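# Uncap the marker and set cap and marker on pads

## Task

Take the cap off the marker. Then set the cap on the yellow pad and the marker on the blue pad. For each item, its centre must sit well within its pad, and at least half its length must lie over that pad.

## Robot and tools

Robot: two arms, left_arm and right_arm, each with six revolute joints and a parallel two-finger gripper. Every arm's fingers point along the gripper's +z axis and spread apart along its y axis. The reported end_effector_position is the spot between the finger pads, roughly 1 cm short of the fingertips.

Frames: the scene frame has its origin at table-top height, halfway between the nominal arm bases. +z is up, +x points out across the table, and left_arm is on the +y side. Image left and right do not follow the arm names. Calibrated bases in the scene frame: left_arm at (-0.003, +0.320, +0.038) m and right_arm at (+0.038, -0.251, +0.049) m. Both are almost unrotated, with up along each base's +z. Each arm reports its hand position, orientation and velocity in its own base frame. Fixed cameras and the table use the scene frame. Printed hand poses can be off by a few centimetres, more at long reach. Loose objects are sometimes nudged by something outside the robot.

Row layout: every command row has exactly 14 numbers, each between -1 and 1, and both arms are always included. The first seven belong to left_arm and the last seven to right_arm. Within each arm the order is: shoulder (joint2), elbow (joint3), wrist roll (joint6), wrist pitch (joint4), waist (joint1), wrist yaw (joint5), then gripper opening. The six joint numbers are relative offsets in joint space, measured from the arm's Joint targets as they were when the action or call began, not from the previous row. A value of 1.0 equals 2.224 rad for waist, shoulder and elbow, and 8.485 rad for the three wrist joints. Sending the same offset again moves the joint further. Sending 0 for a joint keeps its current target. The opening is absolute, not an offset: +1 means fully open and -1 means closed. A 0 there is a real command for half open, so repeat the current opening if you want to leave a gripper alone.

Joint ranges (rad): waist -2.618 to 3.054, shoulder 0 to 3.142, elbow 0 to 3.142, wrist pitch -1.571 to 1.571, wrist yaw -1.571 to 1.571, wrist roll -2.094 to 2.094. The true ends can differ by up to 0.059 rad. An action that pushes a joint more than 0.059 rad beyond its end is rejected for both arms. Targets are clamped to stay within 0.339 rad of the measured angle for the big joints and 2.2 rad for the wrist joints. They are also scaled back if they would move the gripper more than 200 mm.

Tools:
- execute_actions(actions, cameras): actions is a list of actions. Each action is a list of up to 15 rows, one row per 1/30 s step, and lasts 0.5 s; if you give fewer rows, the final row is repeated. An empty list just returns the current state and images.
- move(target, speed, blend, opening_speed, blocking, cameras): target is either a single 14-number row or a list of up to 15 rows. Every row's joint offsets count from the same starting Joint targets. All joints move together, so the gripper traces a curve. The move does not avoid obstacles or the other arm. speed is in rad/s for the joint with the farthest to travel, from 0.01 to 12.57, default 0.5; give one value or one per target. blend is in rad and rounds off corners between targets. opening_speed is the rate of change of the opening command on the -1 to 1 scale per second, minimum 0.2; use a low value to squeeze gently. blocking=false returns after about 0.5 s while the motion carries on. A move lasting longer than 10 s is cut off.
- wait(seconds): 0 to 10 s, each arm keeps its last command.
- stop(): brakes a running move.
- zoom_image(camera, region): region is [x0, y0, x1, y1] in pixels, at most 504 by 504. Cameras: cam_head_left, cam_head_right, cam_high, cam_low, cam_left_wrist, cam_right_wrist, each 896x504.
- read_manual(section): licence texts only.
- finished_scene(scene): ends the scene permanently. The result must still hold with the robot let go.

Results: Joint positions and Joint velocities list one block per arm in the joint order above, in rad and rad/s. Each block ends with the finger-pad gap in m; 0.094 means fully open. Joint targets is the base that your next offsets count from. Tool commands shows the current opening commands. grip_measured is the measured opening on the command scale; it reads slightly wide when empty and somewhat narrow when holding something. grip_effort_nm is gripper motor effort, negative when closing; it is not the pad force. Joint torques follow the joint order, and numbers 1, 2 and 5 flip sign once they pass ±28 N m. Other lines: "joint sent to its limit"; "joint command not followed", meaning the clearance check altered some steps; and a move: line with done, off_target, moving, held or fault, plus limits=held. done or off_target says nothing about contact.

Cautions: if anything leaves the table, the task fails. A hard collision or squeeze between the two arms can end the scene, and that includes one gripper closing on the other's fingers. Fast moves and targets set deep past a contact make pushes harder. To end a push, command the targets back beyond the current Joint positions. To release, command an opening well above grip_measured. Holding loads, keeping an arm outstretched, or straining toward an unreachable pose heats the motors. MOTOR HOT appears at 75 °C. At 90 °C the arm folds up and stays idle for the rest of the scene, and at 100 °C it goes limp. Time spent thinking also passes in the scene.

Each tool is called after ">>>" as name(argument=value, ...), one argument or row to a line, values as JSON.

## Session

>>> execute_actions(
  actions=[],
)

Scene clock: 0.00 s.
left_arm: end_effector_position=(+0.4179, +0.0030, +0.0713) grip_measured=+1.000 grip_effort_nm=n/a end_effector_quat_wxyz=(+0.556, -0.029, +0.829, +0.043) | right_arm: end_effector_position=(+0.4202, -0.0424, +0.1252) grip_measured=+1.000 grip_effort_nm=n/a end_effector_quat_wxyz=(+0.637, +0.129, +0.755, -0.092)
Joint names: [shoulder, elbow, wrist roll, wrist pitch, waist, wrist yaw]
Joint positions: left_arm=[1.711 0.453 -0.025 0.865 -0.065 -0.164 0.094] | right_arm=[1.677 0.437 0.089 1.056 0.042 0.348 0.094]
Joint velocities: within noise
Joint torques (N m): no reading
Heat: left arm: 30 °C; right arm: 28 °C.
Joint targets: left_arm=[1.702 0.461 -0.026 0.868 -0.065 -0.165] | right_arm=[1.667 0.444 0.089 1.061 0.042 0.350]
Tool commands: left_gripper/opening=+1.0 right_gripper/opening=+1.0

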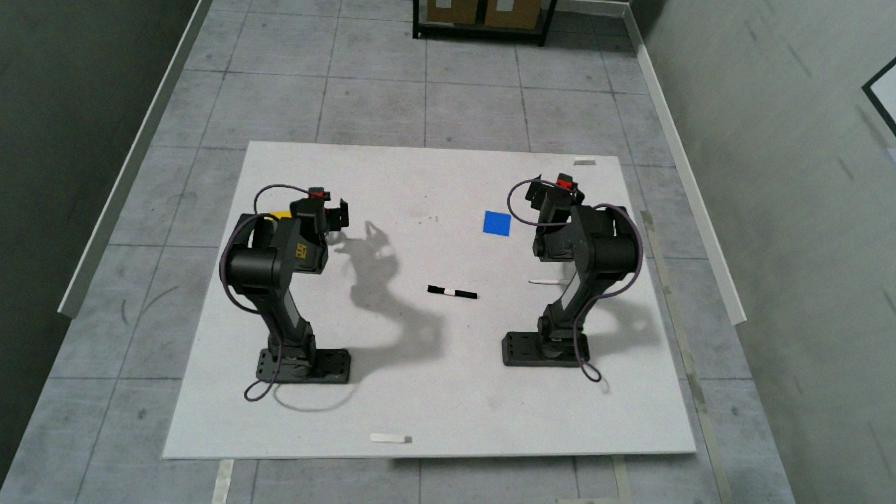

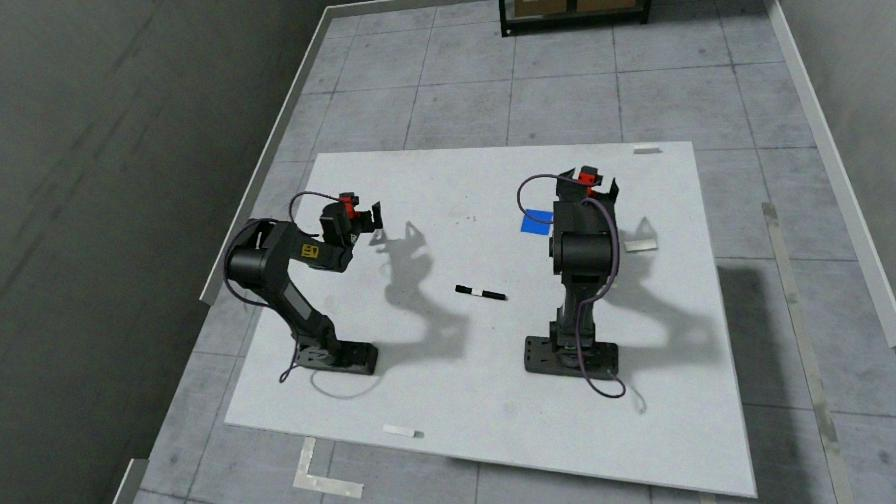

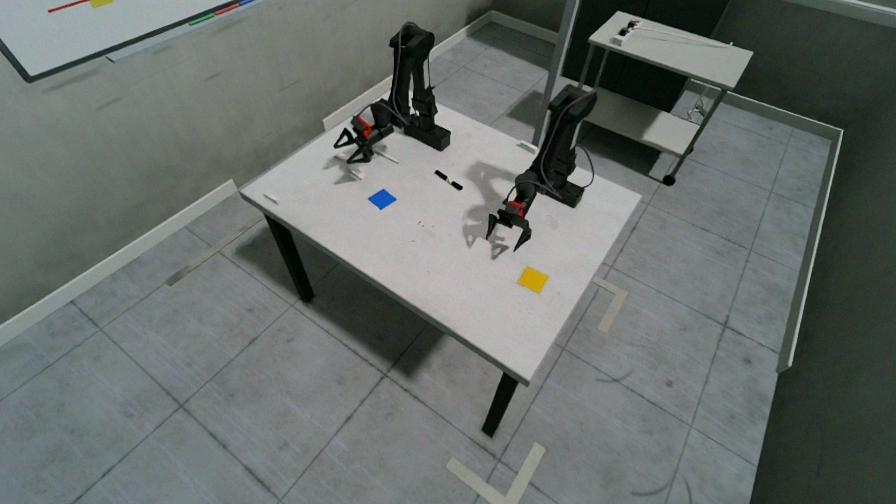

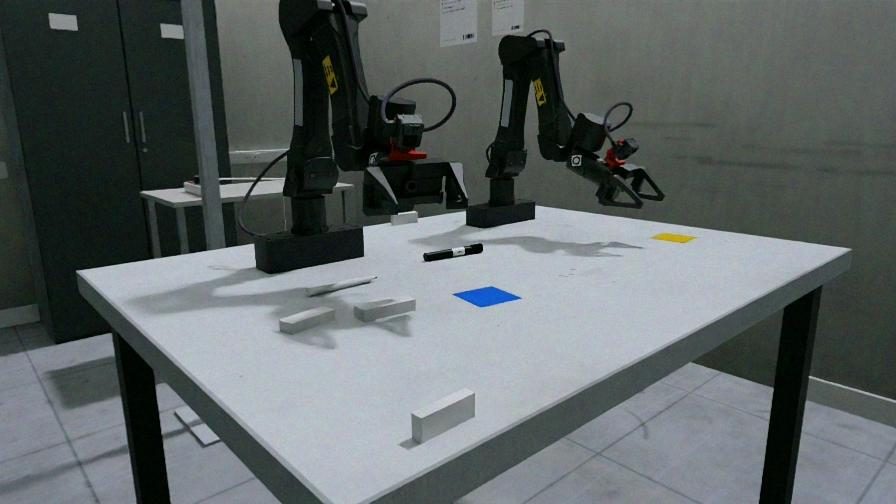

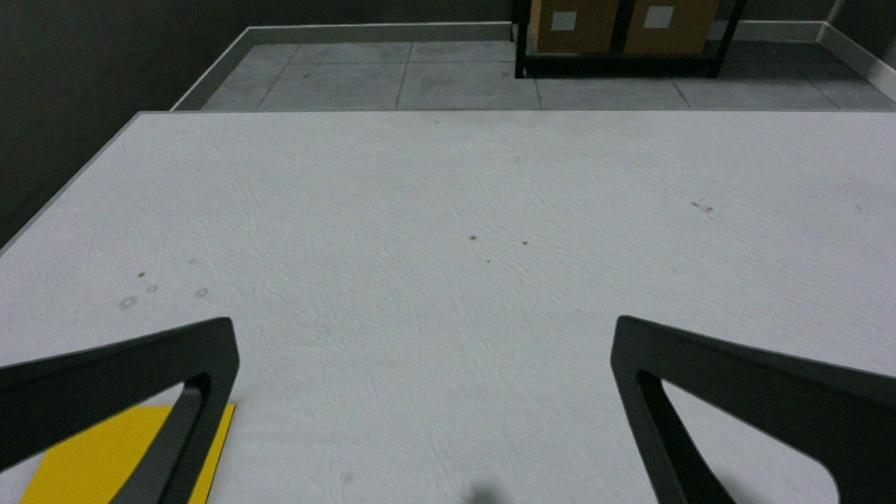

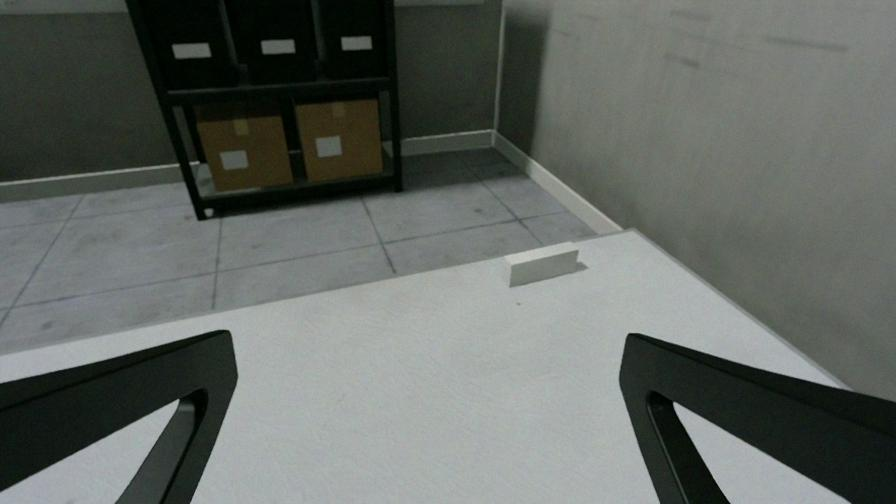

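>>> zoom_image(
  camera="cam_head_left",
  region=[400, 250, 512, 322],
)

>>> zoom_image(
  camera="cam_head_right",
  region=[430, 265, 542, 325],
)

>>> zoom_image(
  camera="cam_low",
  region=[390, 220, 530, 320],
)

>>> zoom_image(
  camera="cam_high",
  region=[340, 140, 580, 310],
)

Scaled by 4.500.

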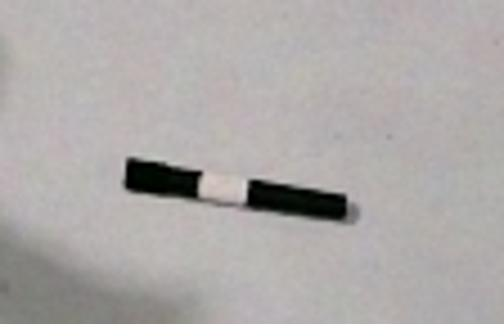

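Scaled by 4.500.

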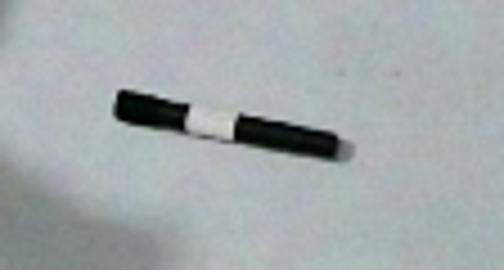

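Scaled by 3.600.

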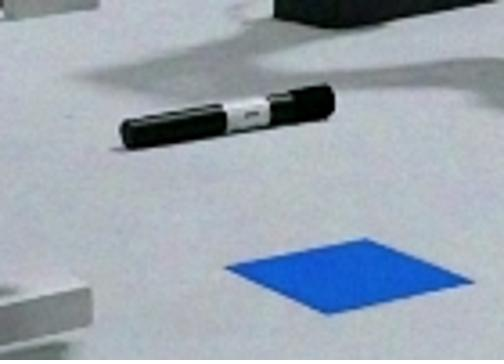

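Scaled by 2.100.

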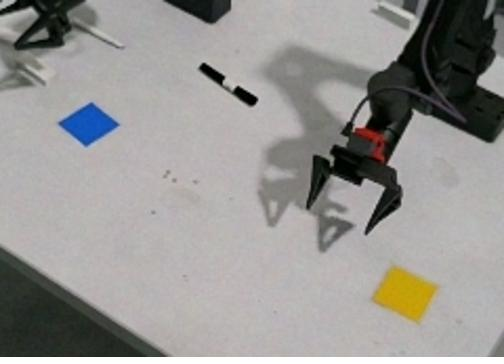

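>>> move(
  target=[0.0307, 0.5333, 0.0031, -0.2528, 0.1034, 0.0194, 1.0, -0.0592, 0.4487, -0.0105, -0.2992, 0.2594, -0.0412, 1.0],
  speed=1.5,
)

Scene clock: 281.07 s.
left_arm: end_effector_position=(+0.3526, +0.0592, +0.1555) grip_measured=+1.000 grip_effort_nm=-0.002 end_effector_quat_wxyz=(+0.074, -0.084, +0.994, +0.009) | right_arm: end_effector_position=(+0.2116, +0.1473, +0.1563) grip_measured=+1.000 grip_effort_nm=-0.012 end_effector_quat_wxyz=(-0.021, -0.299, +0.954, -0.013)
Joint names: [shoulder, elbow, wrist roll, wrist pitch, waist, wrist yaw]
Joint positions: left_arm=[1.759 1.611 -0.009 -1.273 0.16 -0.007 0.094] | right_arm=[1.566 1.412 0.005 -1.466 0.612 0.012 0.094]
Joint velocities: within noise
Joint torques (N m): left_arm=[-7.05 9.73 0.1 0.41 0.49 0.04] | right_arm=[-7.9 7.64 -0.08 -0.09 0.61 -0.12]
Heat: left arm: 34 °C; right arm: 40 °C.
Joint targets: left_arm=[1.770 1.647 0.001 -1.278 0.165 -0.001] | right_arm=[1.536 1.443 0.000 -1.477 0.619 0.000]
move: off_target (left_arm); left_arm: the elbow is farthest, 0.036 rad from its target

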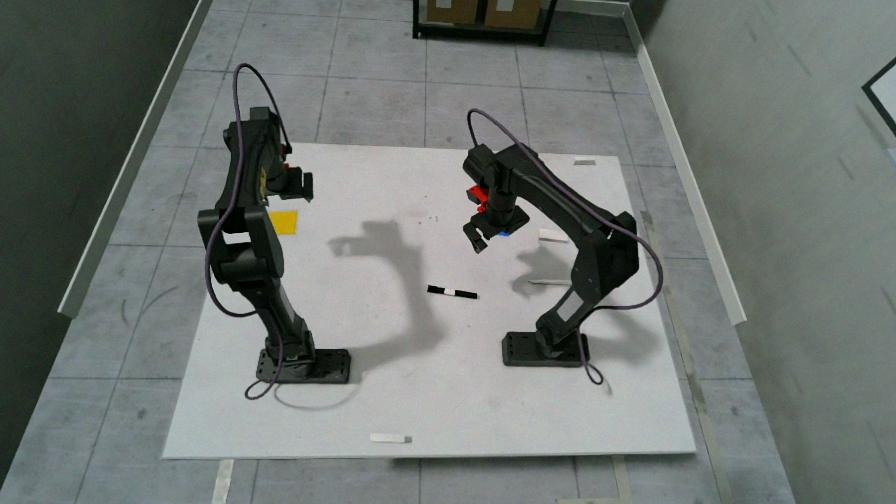

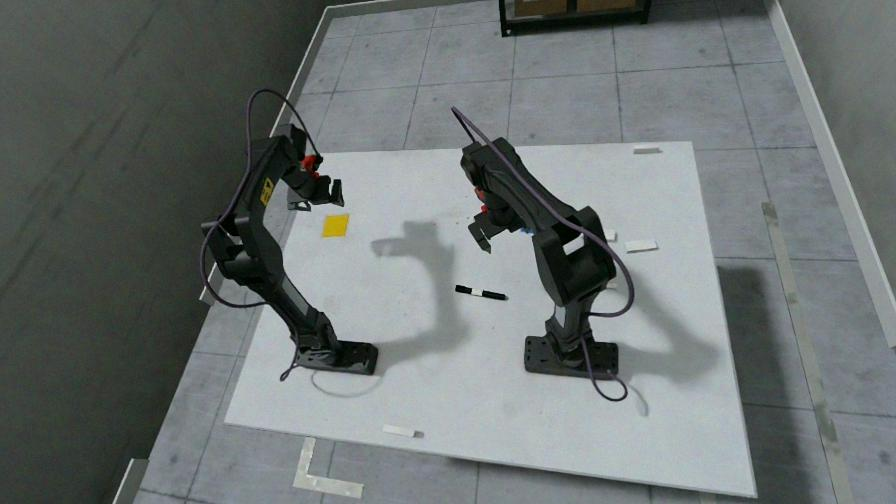

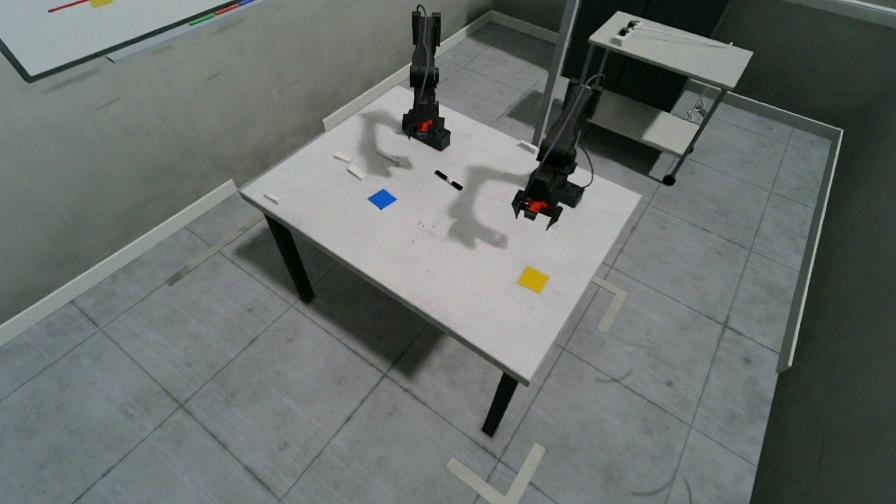

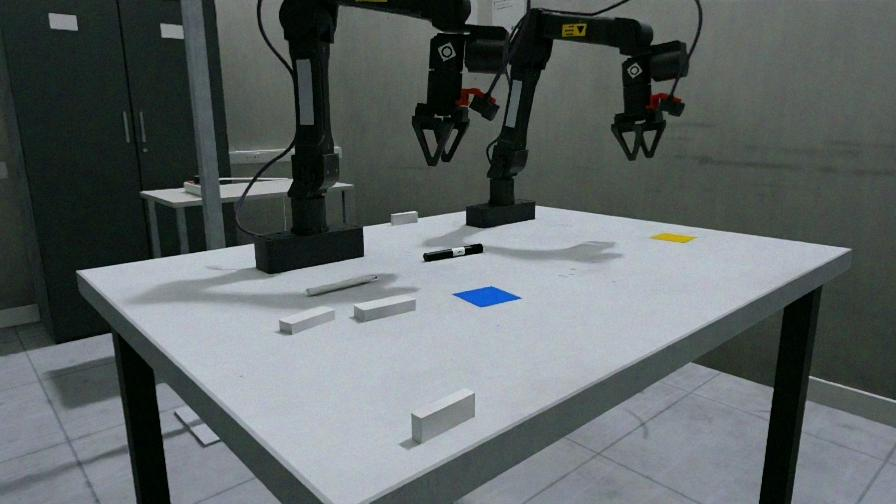

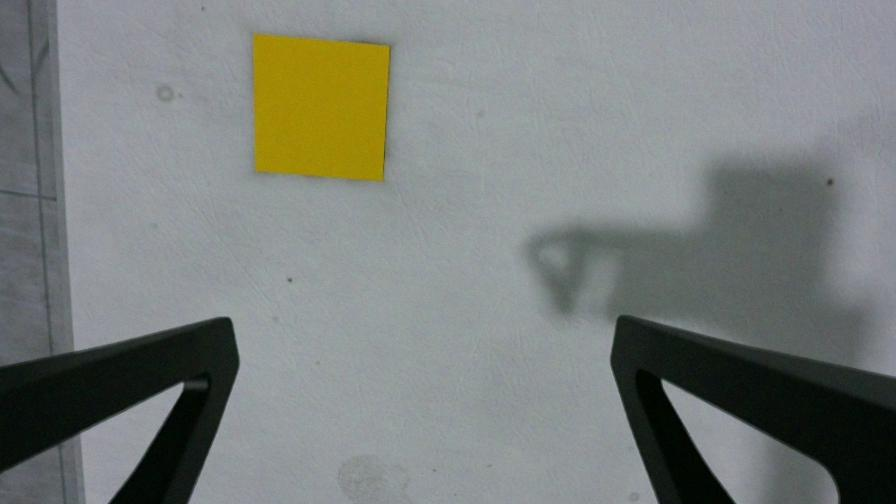

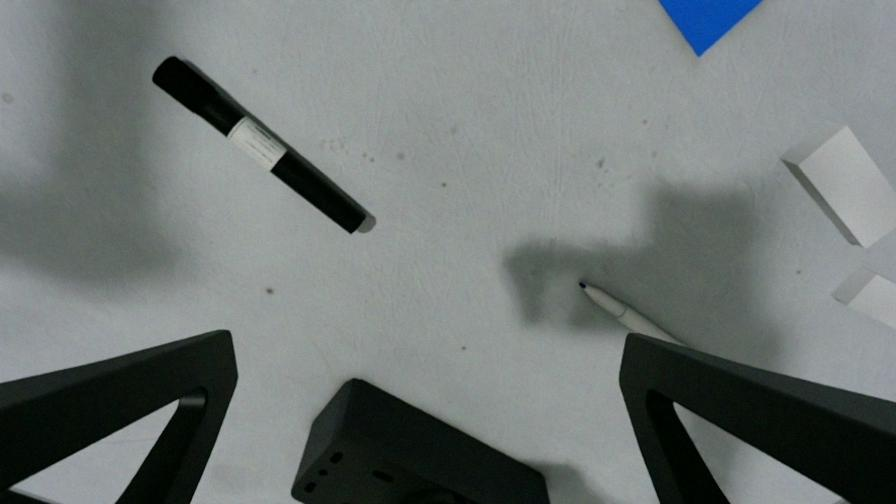

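>>> zoom_image(
  camera="cam_right_wrist",
  region=[120, 30, 420, 260],
)

Scaled by 1.680.

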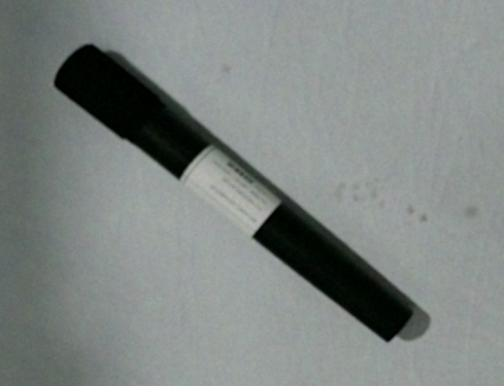

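>>> move(
  target=[-0.0832, -0.2718, 0.2080, 0.0132, -0.0778, 0.0915, 1.0, -0.2028, -0.4559, -0.0938, 0.1212, -0.0481, -0.0638, 1.0],
  speed=1.5,
)

Scene clock: 459.30 s.
left_arm: end_effector_position=(+0.2394, -0.1206, +0.1054) grip_measured=+1.000 grip_effort_nm=-0.012 end_effector_quat_wxyz=(+0.233, +0.695, +0.616, -0.289) | right_arm: end_effector_position=(+0.1514, +0.1885, +0.0451) grip_measured=+1.000 grip_effort_nm=-0.017 end_effector_quat_wxyz=(+0.237, -0.617, +0.718, +0.218)
Joint names: [shoulder, elbow, wrist roll, wrist pitch, waist, wrist yaw]
Joint positions: left_arm=[1.614 1.058 1.752 -1.171 -0.002 0.747 0.094] | right_arm=[1.106 0.438 -0.786 -0.474 0.519 -0.513 0.094]
Joint velocities: within noise
Joint torques (N m): left_arm=[-8.1 4.16 0.11 -0.02 -0.49 0.67] | right_arm=[-3.62 4.57 -0.12 0.97 -0.72 -0.55]
Heat: left arm: 37 °C; right arm: 33 °C.
Joint targets: left_arm=[1.585 1.043 1.766 -1.166 -0.008 0.776] | right_arm=[1.085 0.428 -0.796 -0.449 0.512 -0.541]
move: done

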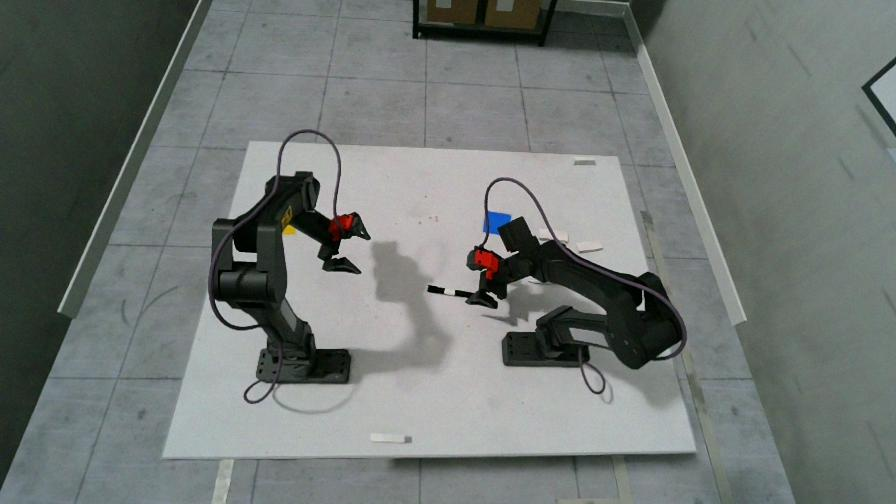

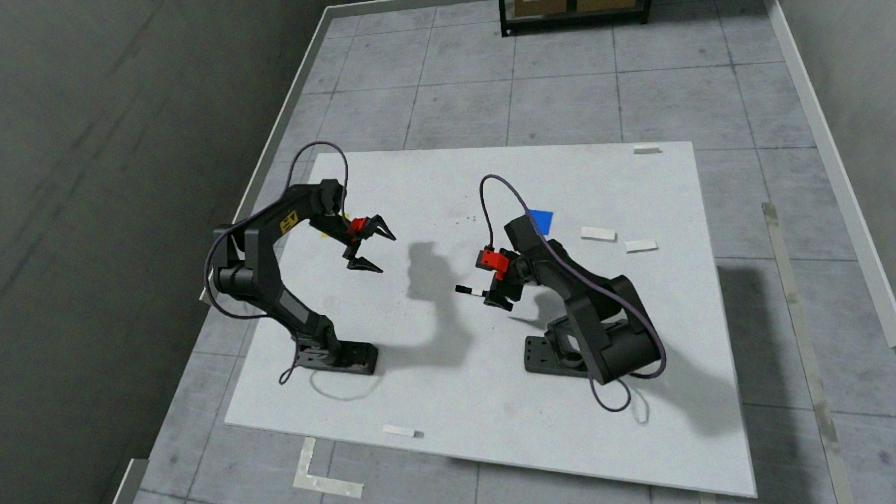

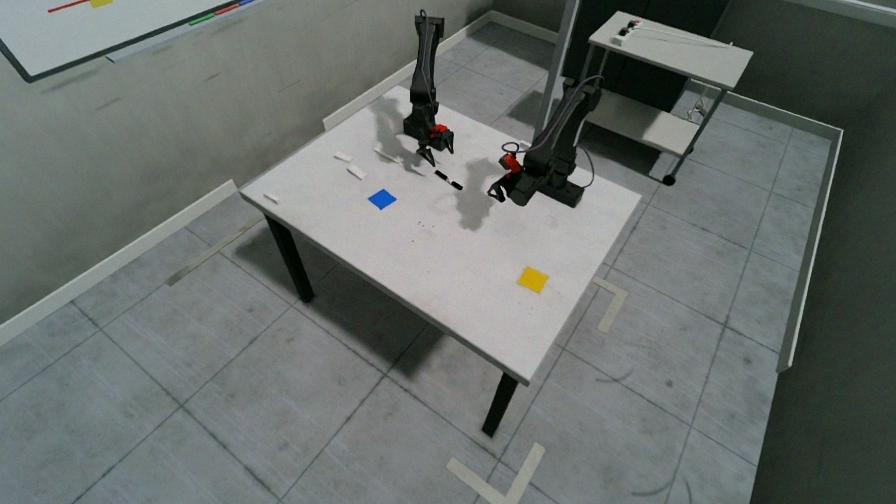

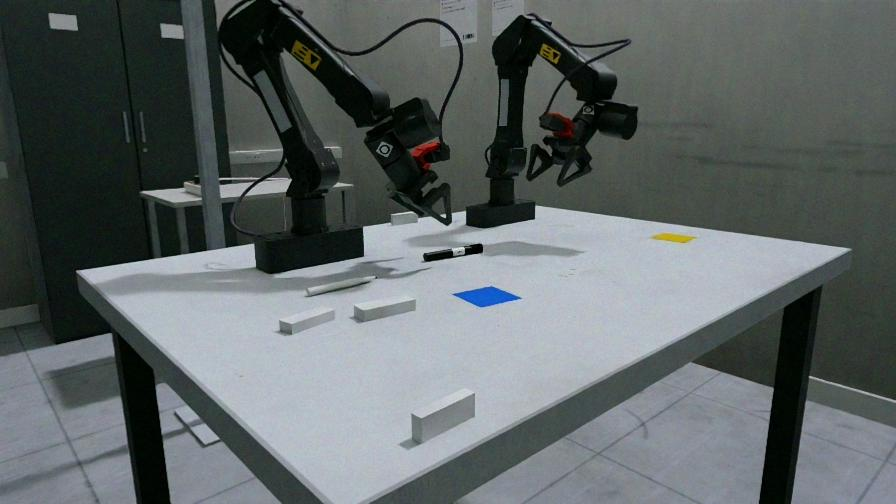

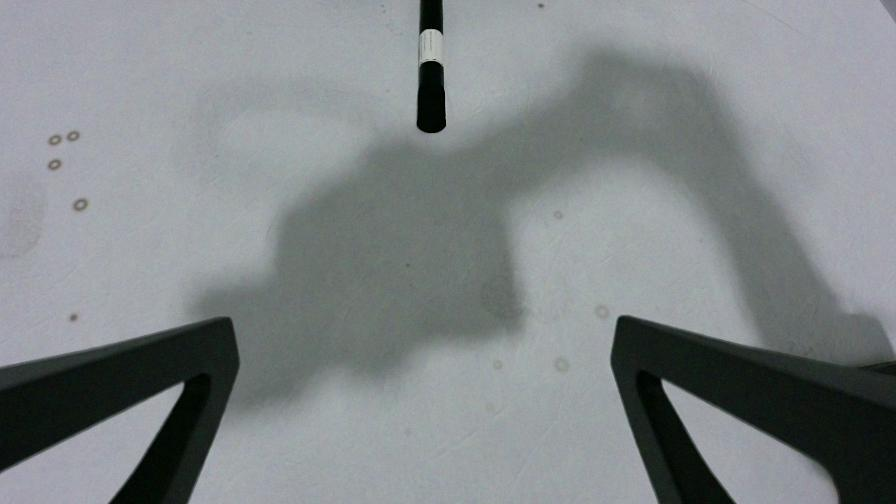

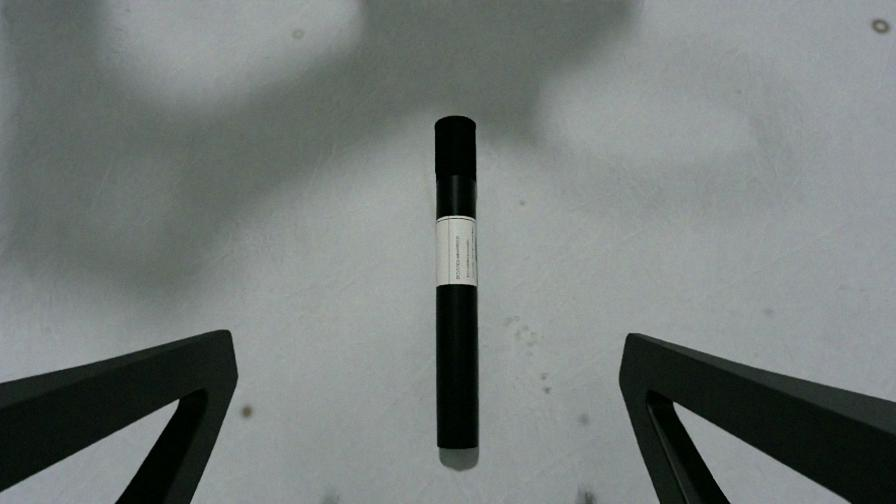

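>>> zoom_image(
  camera="cam_right_wrist",
  region=[200, 100, 660, 480],
)

Scaled by 1.096.

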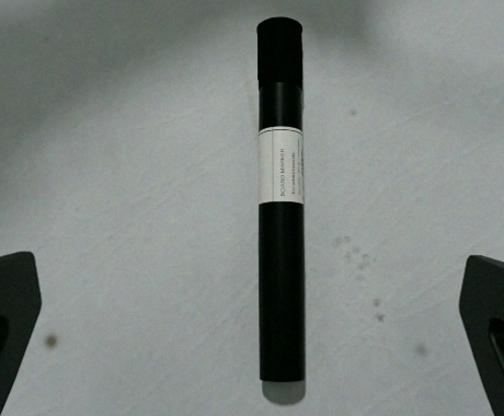

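>>> zoom_image(
  camera="cam_right_wrist",
  region=[410, 100, 510, 230],
)

Scaled by 3.877.

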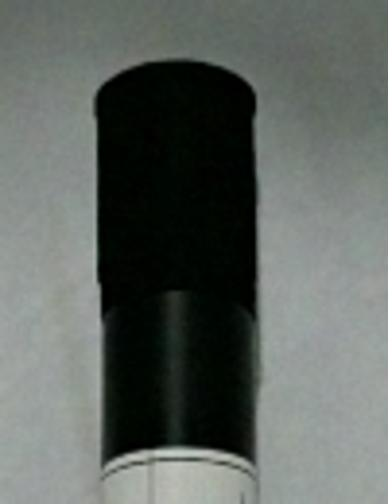

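>>> move(
  target=[0, 0, 0, 0, 0, 0, 1.0, 0.0872, -0.0558, -0.0071, 0.0385, -0.0243, -0.0049, 1.0],
  speed=0.6,
  cameras=["cam_low", "cam_right_wrist", "cam_head_left"],
)

Scene clock: 556.20 s.
left_arm: end_effector_position=(+0.2395, -0.1207, +0.1055) grip_measured=+1.000 grip_effort_nm=-0.017 end_effector_quat_wxyz=(+0.233, +0.696, +0.615, -0.289) | right_arm: end_effector_position=(+0.1640, +0.1883, +0.0064) grip_measured=+1.000 grip_effort_nm=-0.017 end_effector_quat_wxyz=(+0.267, -0.621, +0.704, +0.219)
Joint names: [shoulder, elbow, wrist roll, wrist pitch, waist, wrist yaw]
Joint positions: left_arm=[1.614 1.058 1.753 -1.17 -0.002 0.748 0.094] | right_arm=[1.271 0.313 -0.848 -0.149 0.465 -0.553 0.094]
Joint velocities: within noise
Joint torques (N m): left_arm=[-8.29 4.19 0.12 -0.05 -0.57 0.67] | right_arm=[-2.04 3.99 -0.12 1.03 -0.7 -0.57]
Heat: left arm: 38 °C; right arm: 32 °C.
Joint targets: left_arm=[1.585 1.043 1.766 -1.165 -0.008 0.776] | right_arm=[1.278 0.304 -0.857 -0.122 0.458 -0.583]
move: done
Images, in order (width x height): cam_head_left 896x504, cam_low 896x504, cam_right_wrist 896x504.

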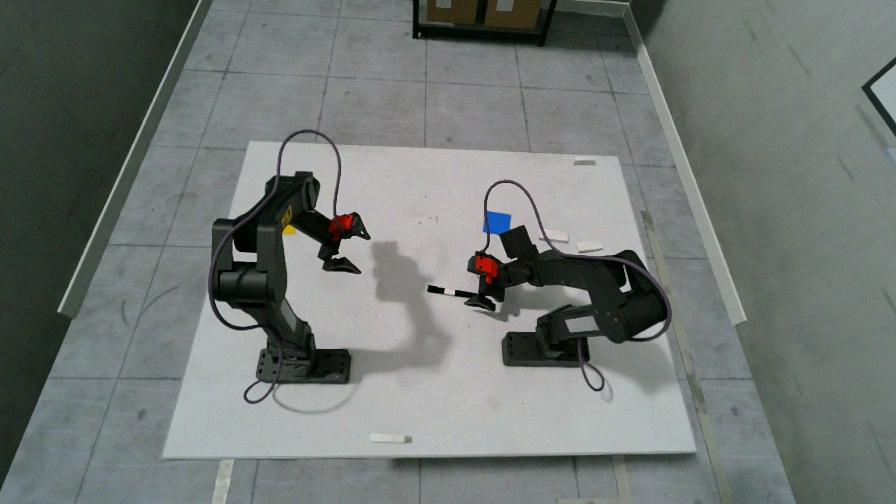

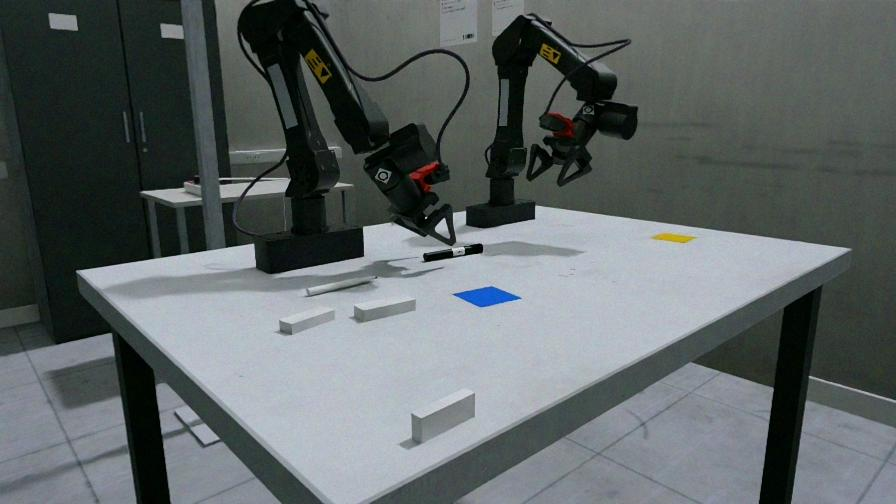

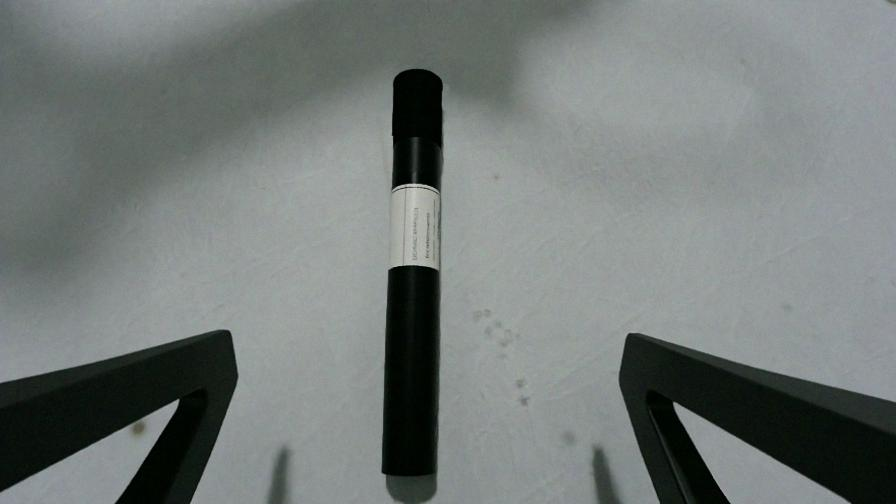

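>>> zoom_image(
  camera="cam_right_wrist",
  region=[340, 340, 480, 500],
)

>>> zoom_image(
  camera="cam_low",
  region=[360, 160, 520, 280],
)

Scaled by 3.150.

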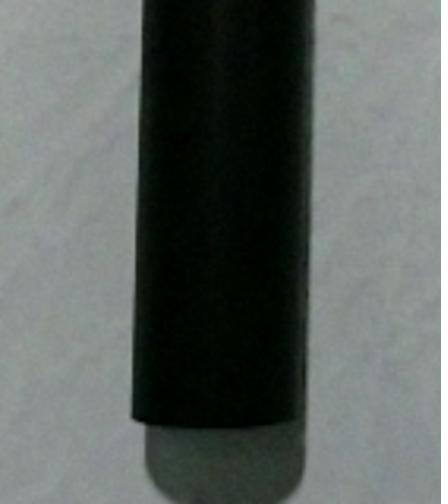

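Scaled by 3.150.

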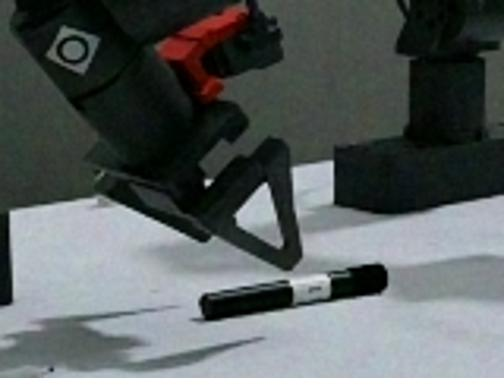

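>>> move(
  target=[0, 0, 0, 0, 0, 0, 1.0, 0.0220, -0.0130, 0.0022, 0.0075, 0.0099, 0, 1.0],
  speed=0.4,
  cameras=["cam_low", "cam_right_wrist"],
)

Scene clock: 621.67 s.
left_arm: end_effector_position=(+0.2395, -0.1207, +0.1055) grip_measured=+1.000 grip_effort_nm=-0.007 end_effector_quat_wxyz=(+0.233, +0.695, +0.615, -0.289) | right_arm: end_effector_position=(+0.1595, +0.1879, -0.0053) grip_measured=+1.000 grip_effort_nm=-0.012 end_effector_quat_wxyz=(+0.260, -0.621, +0.705, +0.223)
Joint names: [shoulder, elbow, wrist roll, wrist pitch, waist, wrist yaw]
Joint positions: left_arm=[1.614 1.058 1.753 -1.17 -0.002 0.748 0.094] | right_arm=[1.319 0.285 -0.841 -0.086 0.472 -0.554 0.094]
Joint velocities: within noise
Joint torques (N m): left_arm=[-8.09 4.11 0.11 -0.03 -0.46 0.67] | right_arm=[-1.95 3.64 0 1 0.62 -0.58]
Heat: left arm: 39 °C; right arm: 33 °C.
Joint targets: left_arm=[1.585 1.043 1.765 -1.165 -0.008 0.776] | right_arm=[1.327 0.275 -0.838 -0.058 0.480 -0.582]
move: done
Images, in order (width x height): cam_low 896x504, cam_right_wrist 896x504.

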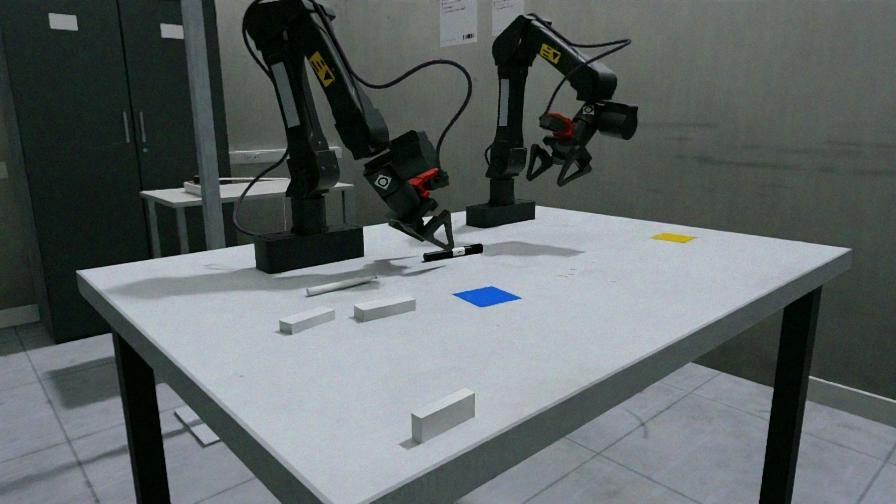

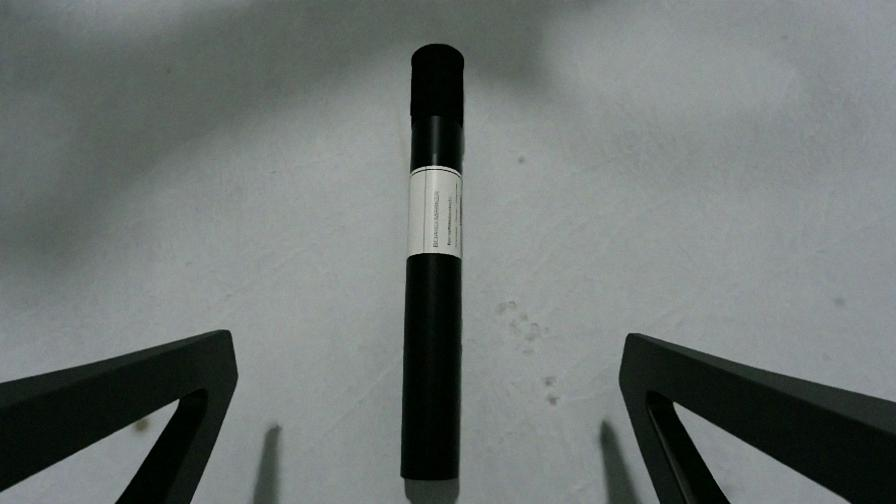

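>>> move(
  target=[0, 0, 0, 0, 0, 0, 1.0, 0.0419, -0.0148, 0.0012, 0.01485, 0, 0, 1.0],
  speed=0.3,
  cameras=["cam_low", "cam_right_wrist"],
)

Scene clock: 654.27 s.
left_arm: end_effector_position=(+0.2395, -0.1207, +0.1055) grip_measured=+1.000 grip_effort_nm=-0.017 end_effector_quat_wxyz=(+0.233, +0.695, +0.615, -0.289) | right_arm: end_effector_position=(+0.1594, +0.1879, -0.0210) grip_measured=+1.000 grip_effort_nm=-0.017 end_effector_quat_wxyz=(+0.259, -0.617, +0.708, +0.224)
Joint names: [shoulder, elbow, wrist roll, wrist pitch, waist, wrist yaw]
Joint positions: left_arm=[1.614 1.058 1.753 -1.17 -0.002 0.748 0.094] | right_arm=[1.411 0.252 -0.831 0.039 0.472 -0.555 0.094]
Joint velocities: within noise
Joint torques (N m): left_arm=[-8.09 4.03 0.14 -0.03 -0.47 0.68] | right_arm=[-2.21 3.18 0.03 1.03 0.69 -0.56]
Heat: left arm: 39 °C; right arm: 33 °C.
Joint targets: left_arm=[1.585 1.043 1.765 -1.165 -0.008 0.776] | right_arm=[1.421 0.243 -0.828 0.068 0.480 -0.582]
move: done
Images, in order (width x height): cam_low 896x504, cam_right_wrist 896x504.

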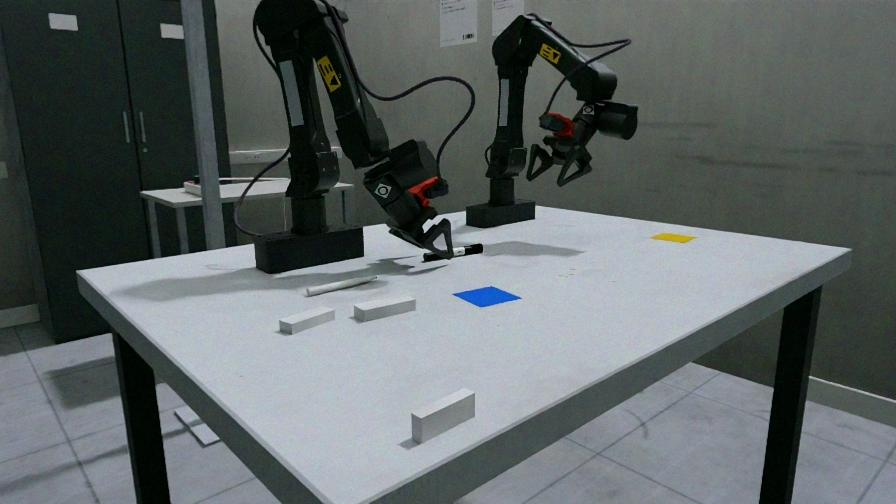

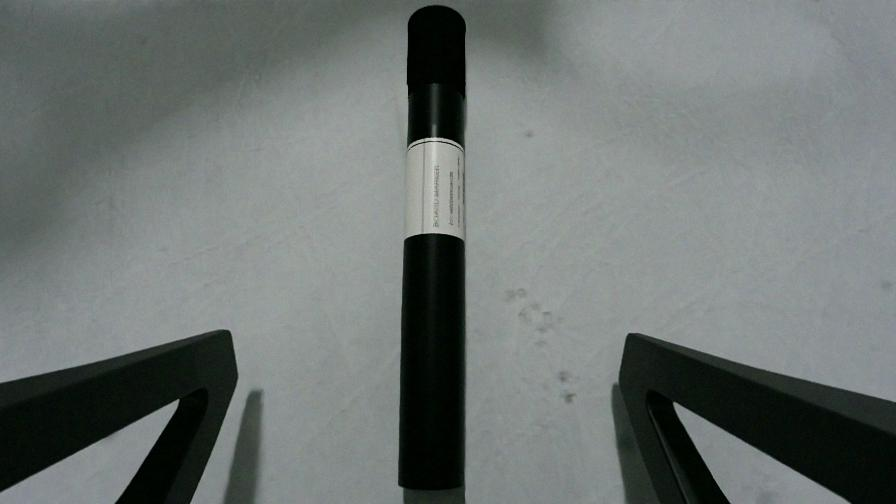

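>>> move(
  target=[0, 0, 0, 0, 0, 0, 1.0, 0.02545, -0.00683, 0, 0.00846, 0, 0, 1.0],
  speed=0.2,
  cameras=["cam_low", "cam_right_wrist"],
)

Scene clock: 679.17 s.
left_arm: end_effector_position=(+0.2395, -0.1207, +0.1055) grip_measured=+1.000 grip_effort_nm=-0.012 end_effector_quat_wxyz=(+0.233, +0.695, +0.615, -0.289) | right_arm: end_effector_position=(+0.1597, +0.1883, -0.0289) grip_measured=+1.000 grip_effort_nm=-0.017 end_effector_quat_wxyz=(+0.260, -0.617, +0.708, +0.224)
Joint names: [shoulder, elbow, wrist roll, wrist pitch, waist, wrist yaw]
Joint positions: left_arm=[1.614 1.058 1.753 -1.17 -0.002 0.748 0.094] | right_arm=[1.466 0.237 -0.831 0.111 0.472 -0.556 0.094]
Joint velocities: within noise
Joint torques (N m): left_arm=[-8.17 4.1 0.14 -0.04 -0.53 0.66] | right_arm=[-2.15 2.85 0 1.03 0.73 -0.53]
Heat: left arm: 39 °C; right arm: 32 °C.
Joint targets: left_arm=[1.585 1.043 1.765 -1.165 -0.008 0.776] | right_arm=[1.477 0.227 -0.828 0.139 0.480 -0.583]
move: done
Images, in order (width x height): cam_low 896x504, cam_right_wrist 896x504.

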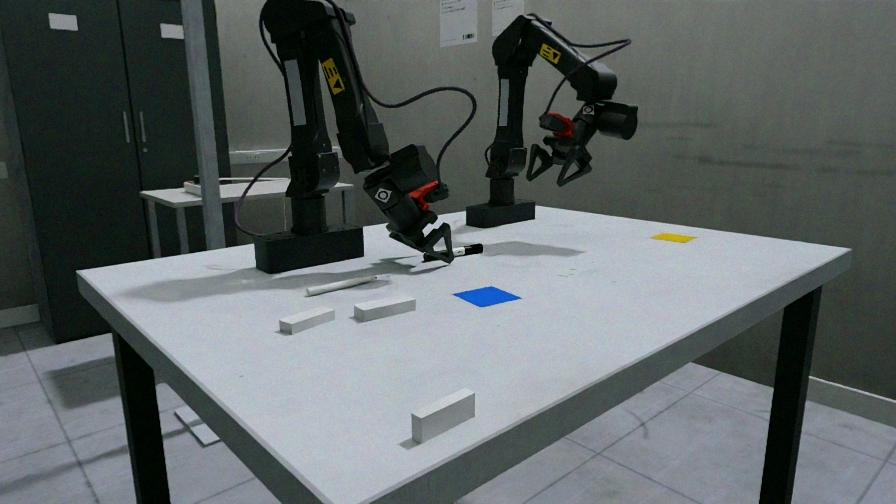

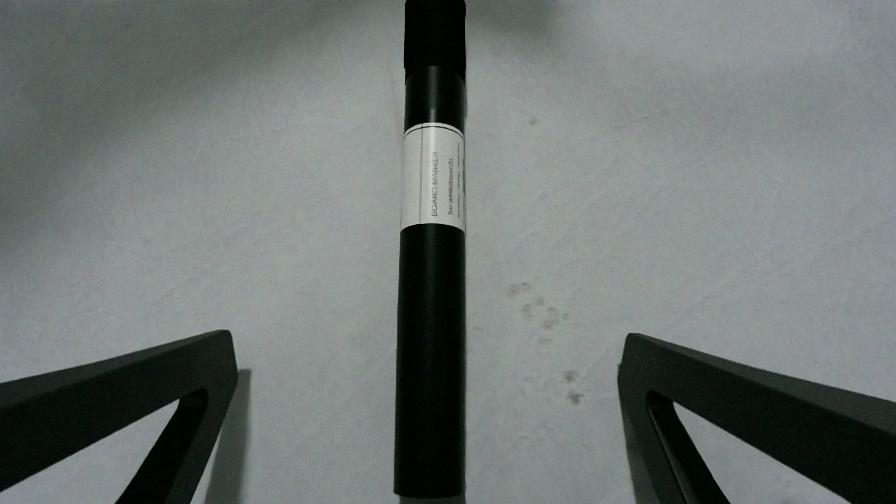

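>>> move(
  target=[0, 0, 0, 0, 0, 0, 1.0, 0.0075, -0.0020, 0, 0.0025, 0, 0, -1.0],
  speed=0.2,
  opening_speed=1.0,
  cameras=["cam_low", "cam_right_wrist"],
)

Scene clock: 689.80 s.
left_arm: end_effector_position=(+0.2395, -0.1207, +0.1055) grip_measured=+1.000 grip_effort_nm=-0.017 end_effector_quat_wxyz=(+0.233, +0.695, +0.615, -0.289) | right_arm: end_effector_position=(+0.1615, +0.1892, -0.0302) grip_measured=-0.671 grip_effort_nm=-1.038 end_effector_quat_wxyz=(+0.263, -0.618, +0.707, +0.224)
Joint names: [shoulder, elbow, wrist roll, wrist pitch, waist, wrist yaw]
Joint positions: left_arm=[1.614 1.058 1.753 -1.17 -0.002 0.748 0.094] | right_arm=[1.482 0.237 -0.831 0.133 0.472 -0.556 0.015]
Joint velocities: within noise
Joint torques (N m): left_arm=[-8.03 4.16 0.11 -0.02 -0.53 0.67] | right_arm=[-2.29 2.41 0.05 1.03 0.64 -0.54]
Heat: left arm: 39 °C; right arm: 32 °C.
Joint targets: left_arm=[1.585 1.043 1.765 -1.165 -0.008 0.776] | right_arm=[1.494 0.223 -0.828 0.161 0.480 -0.583]
move: done
Images, in order (width x height): cam_low 896x504, cam_right_wrist 896x504.

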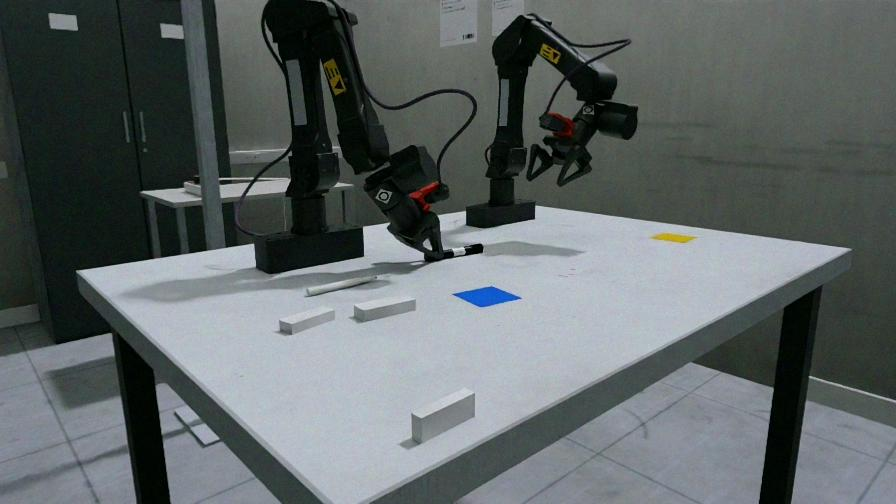

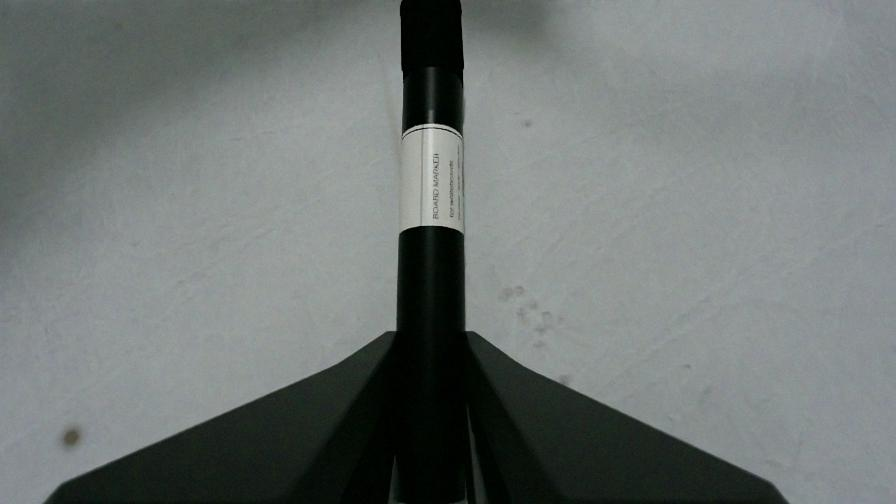

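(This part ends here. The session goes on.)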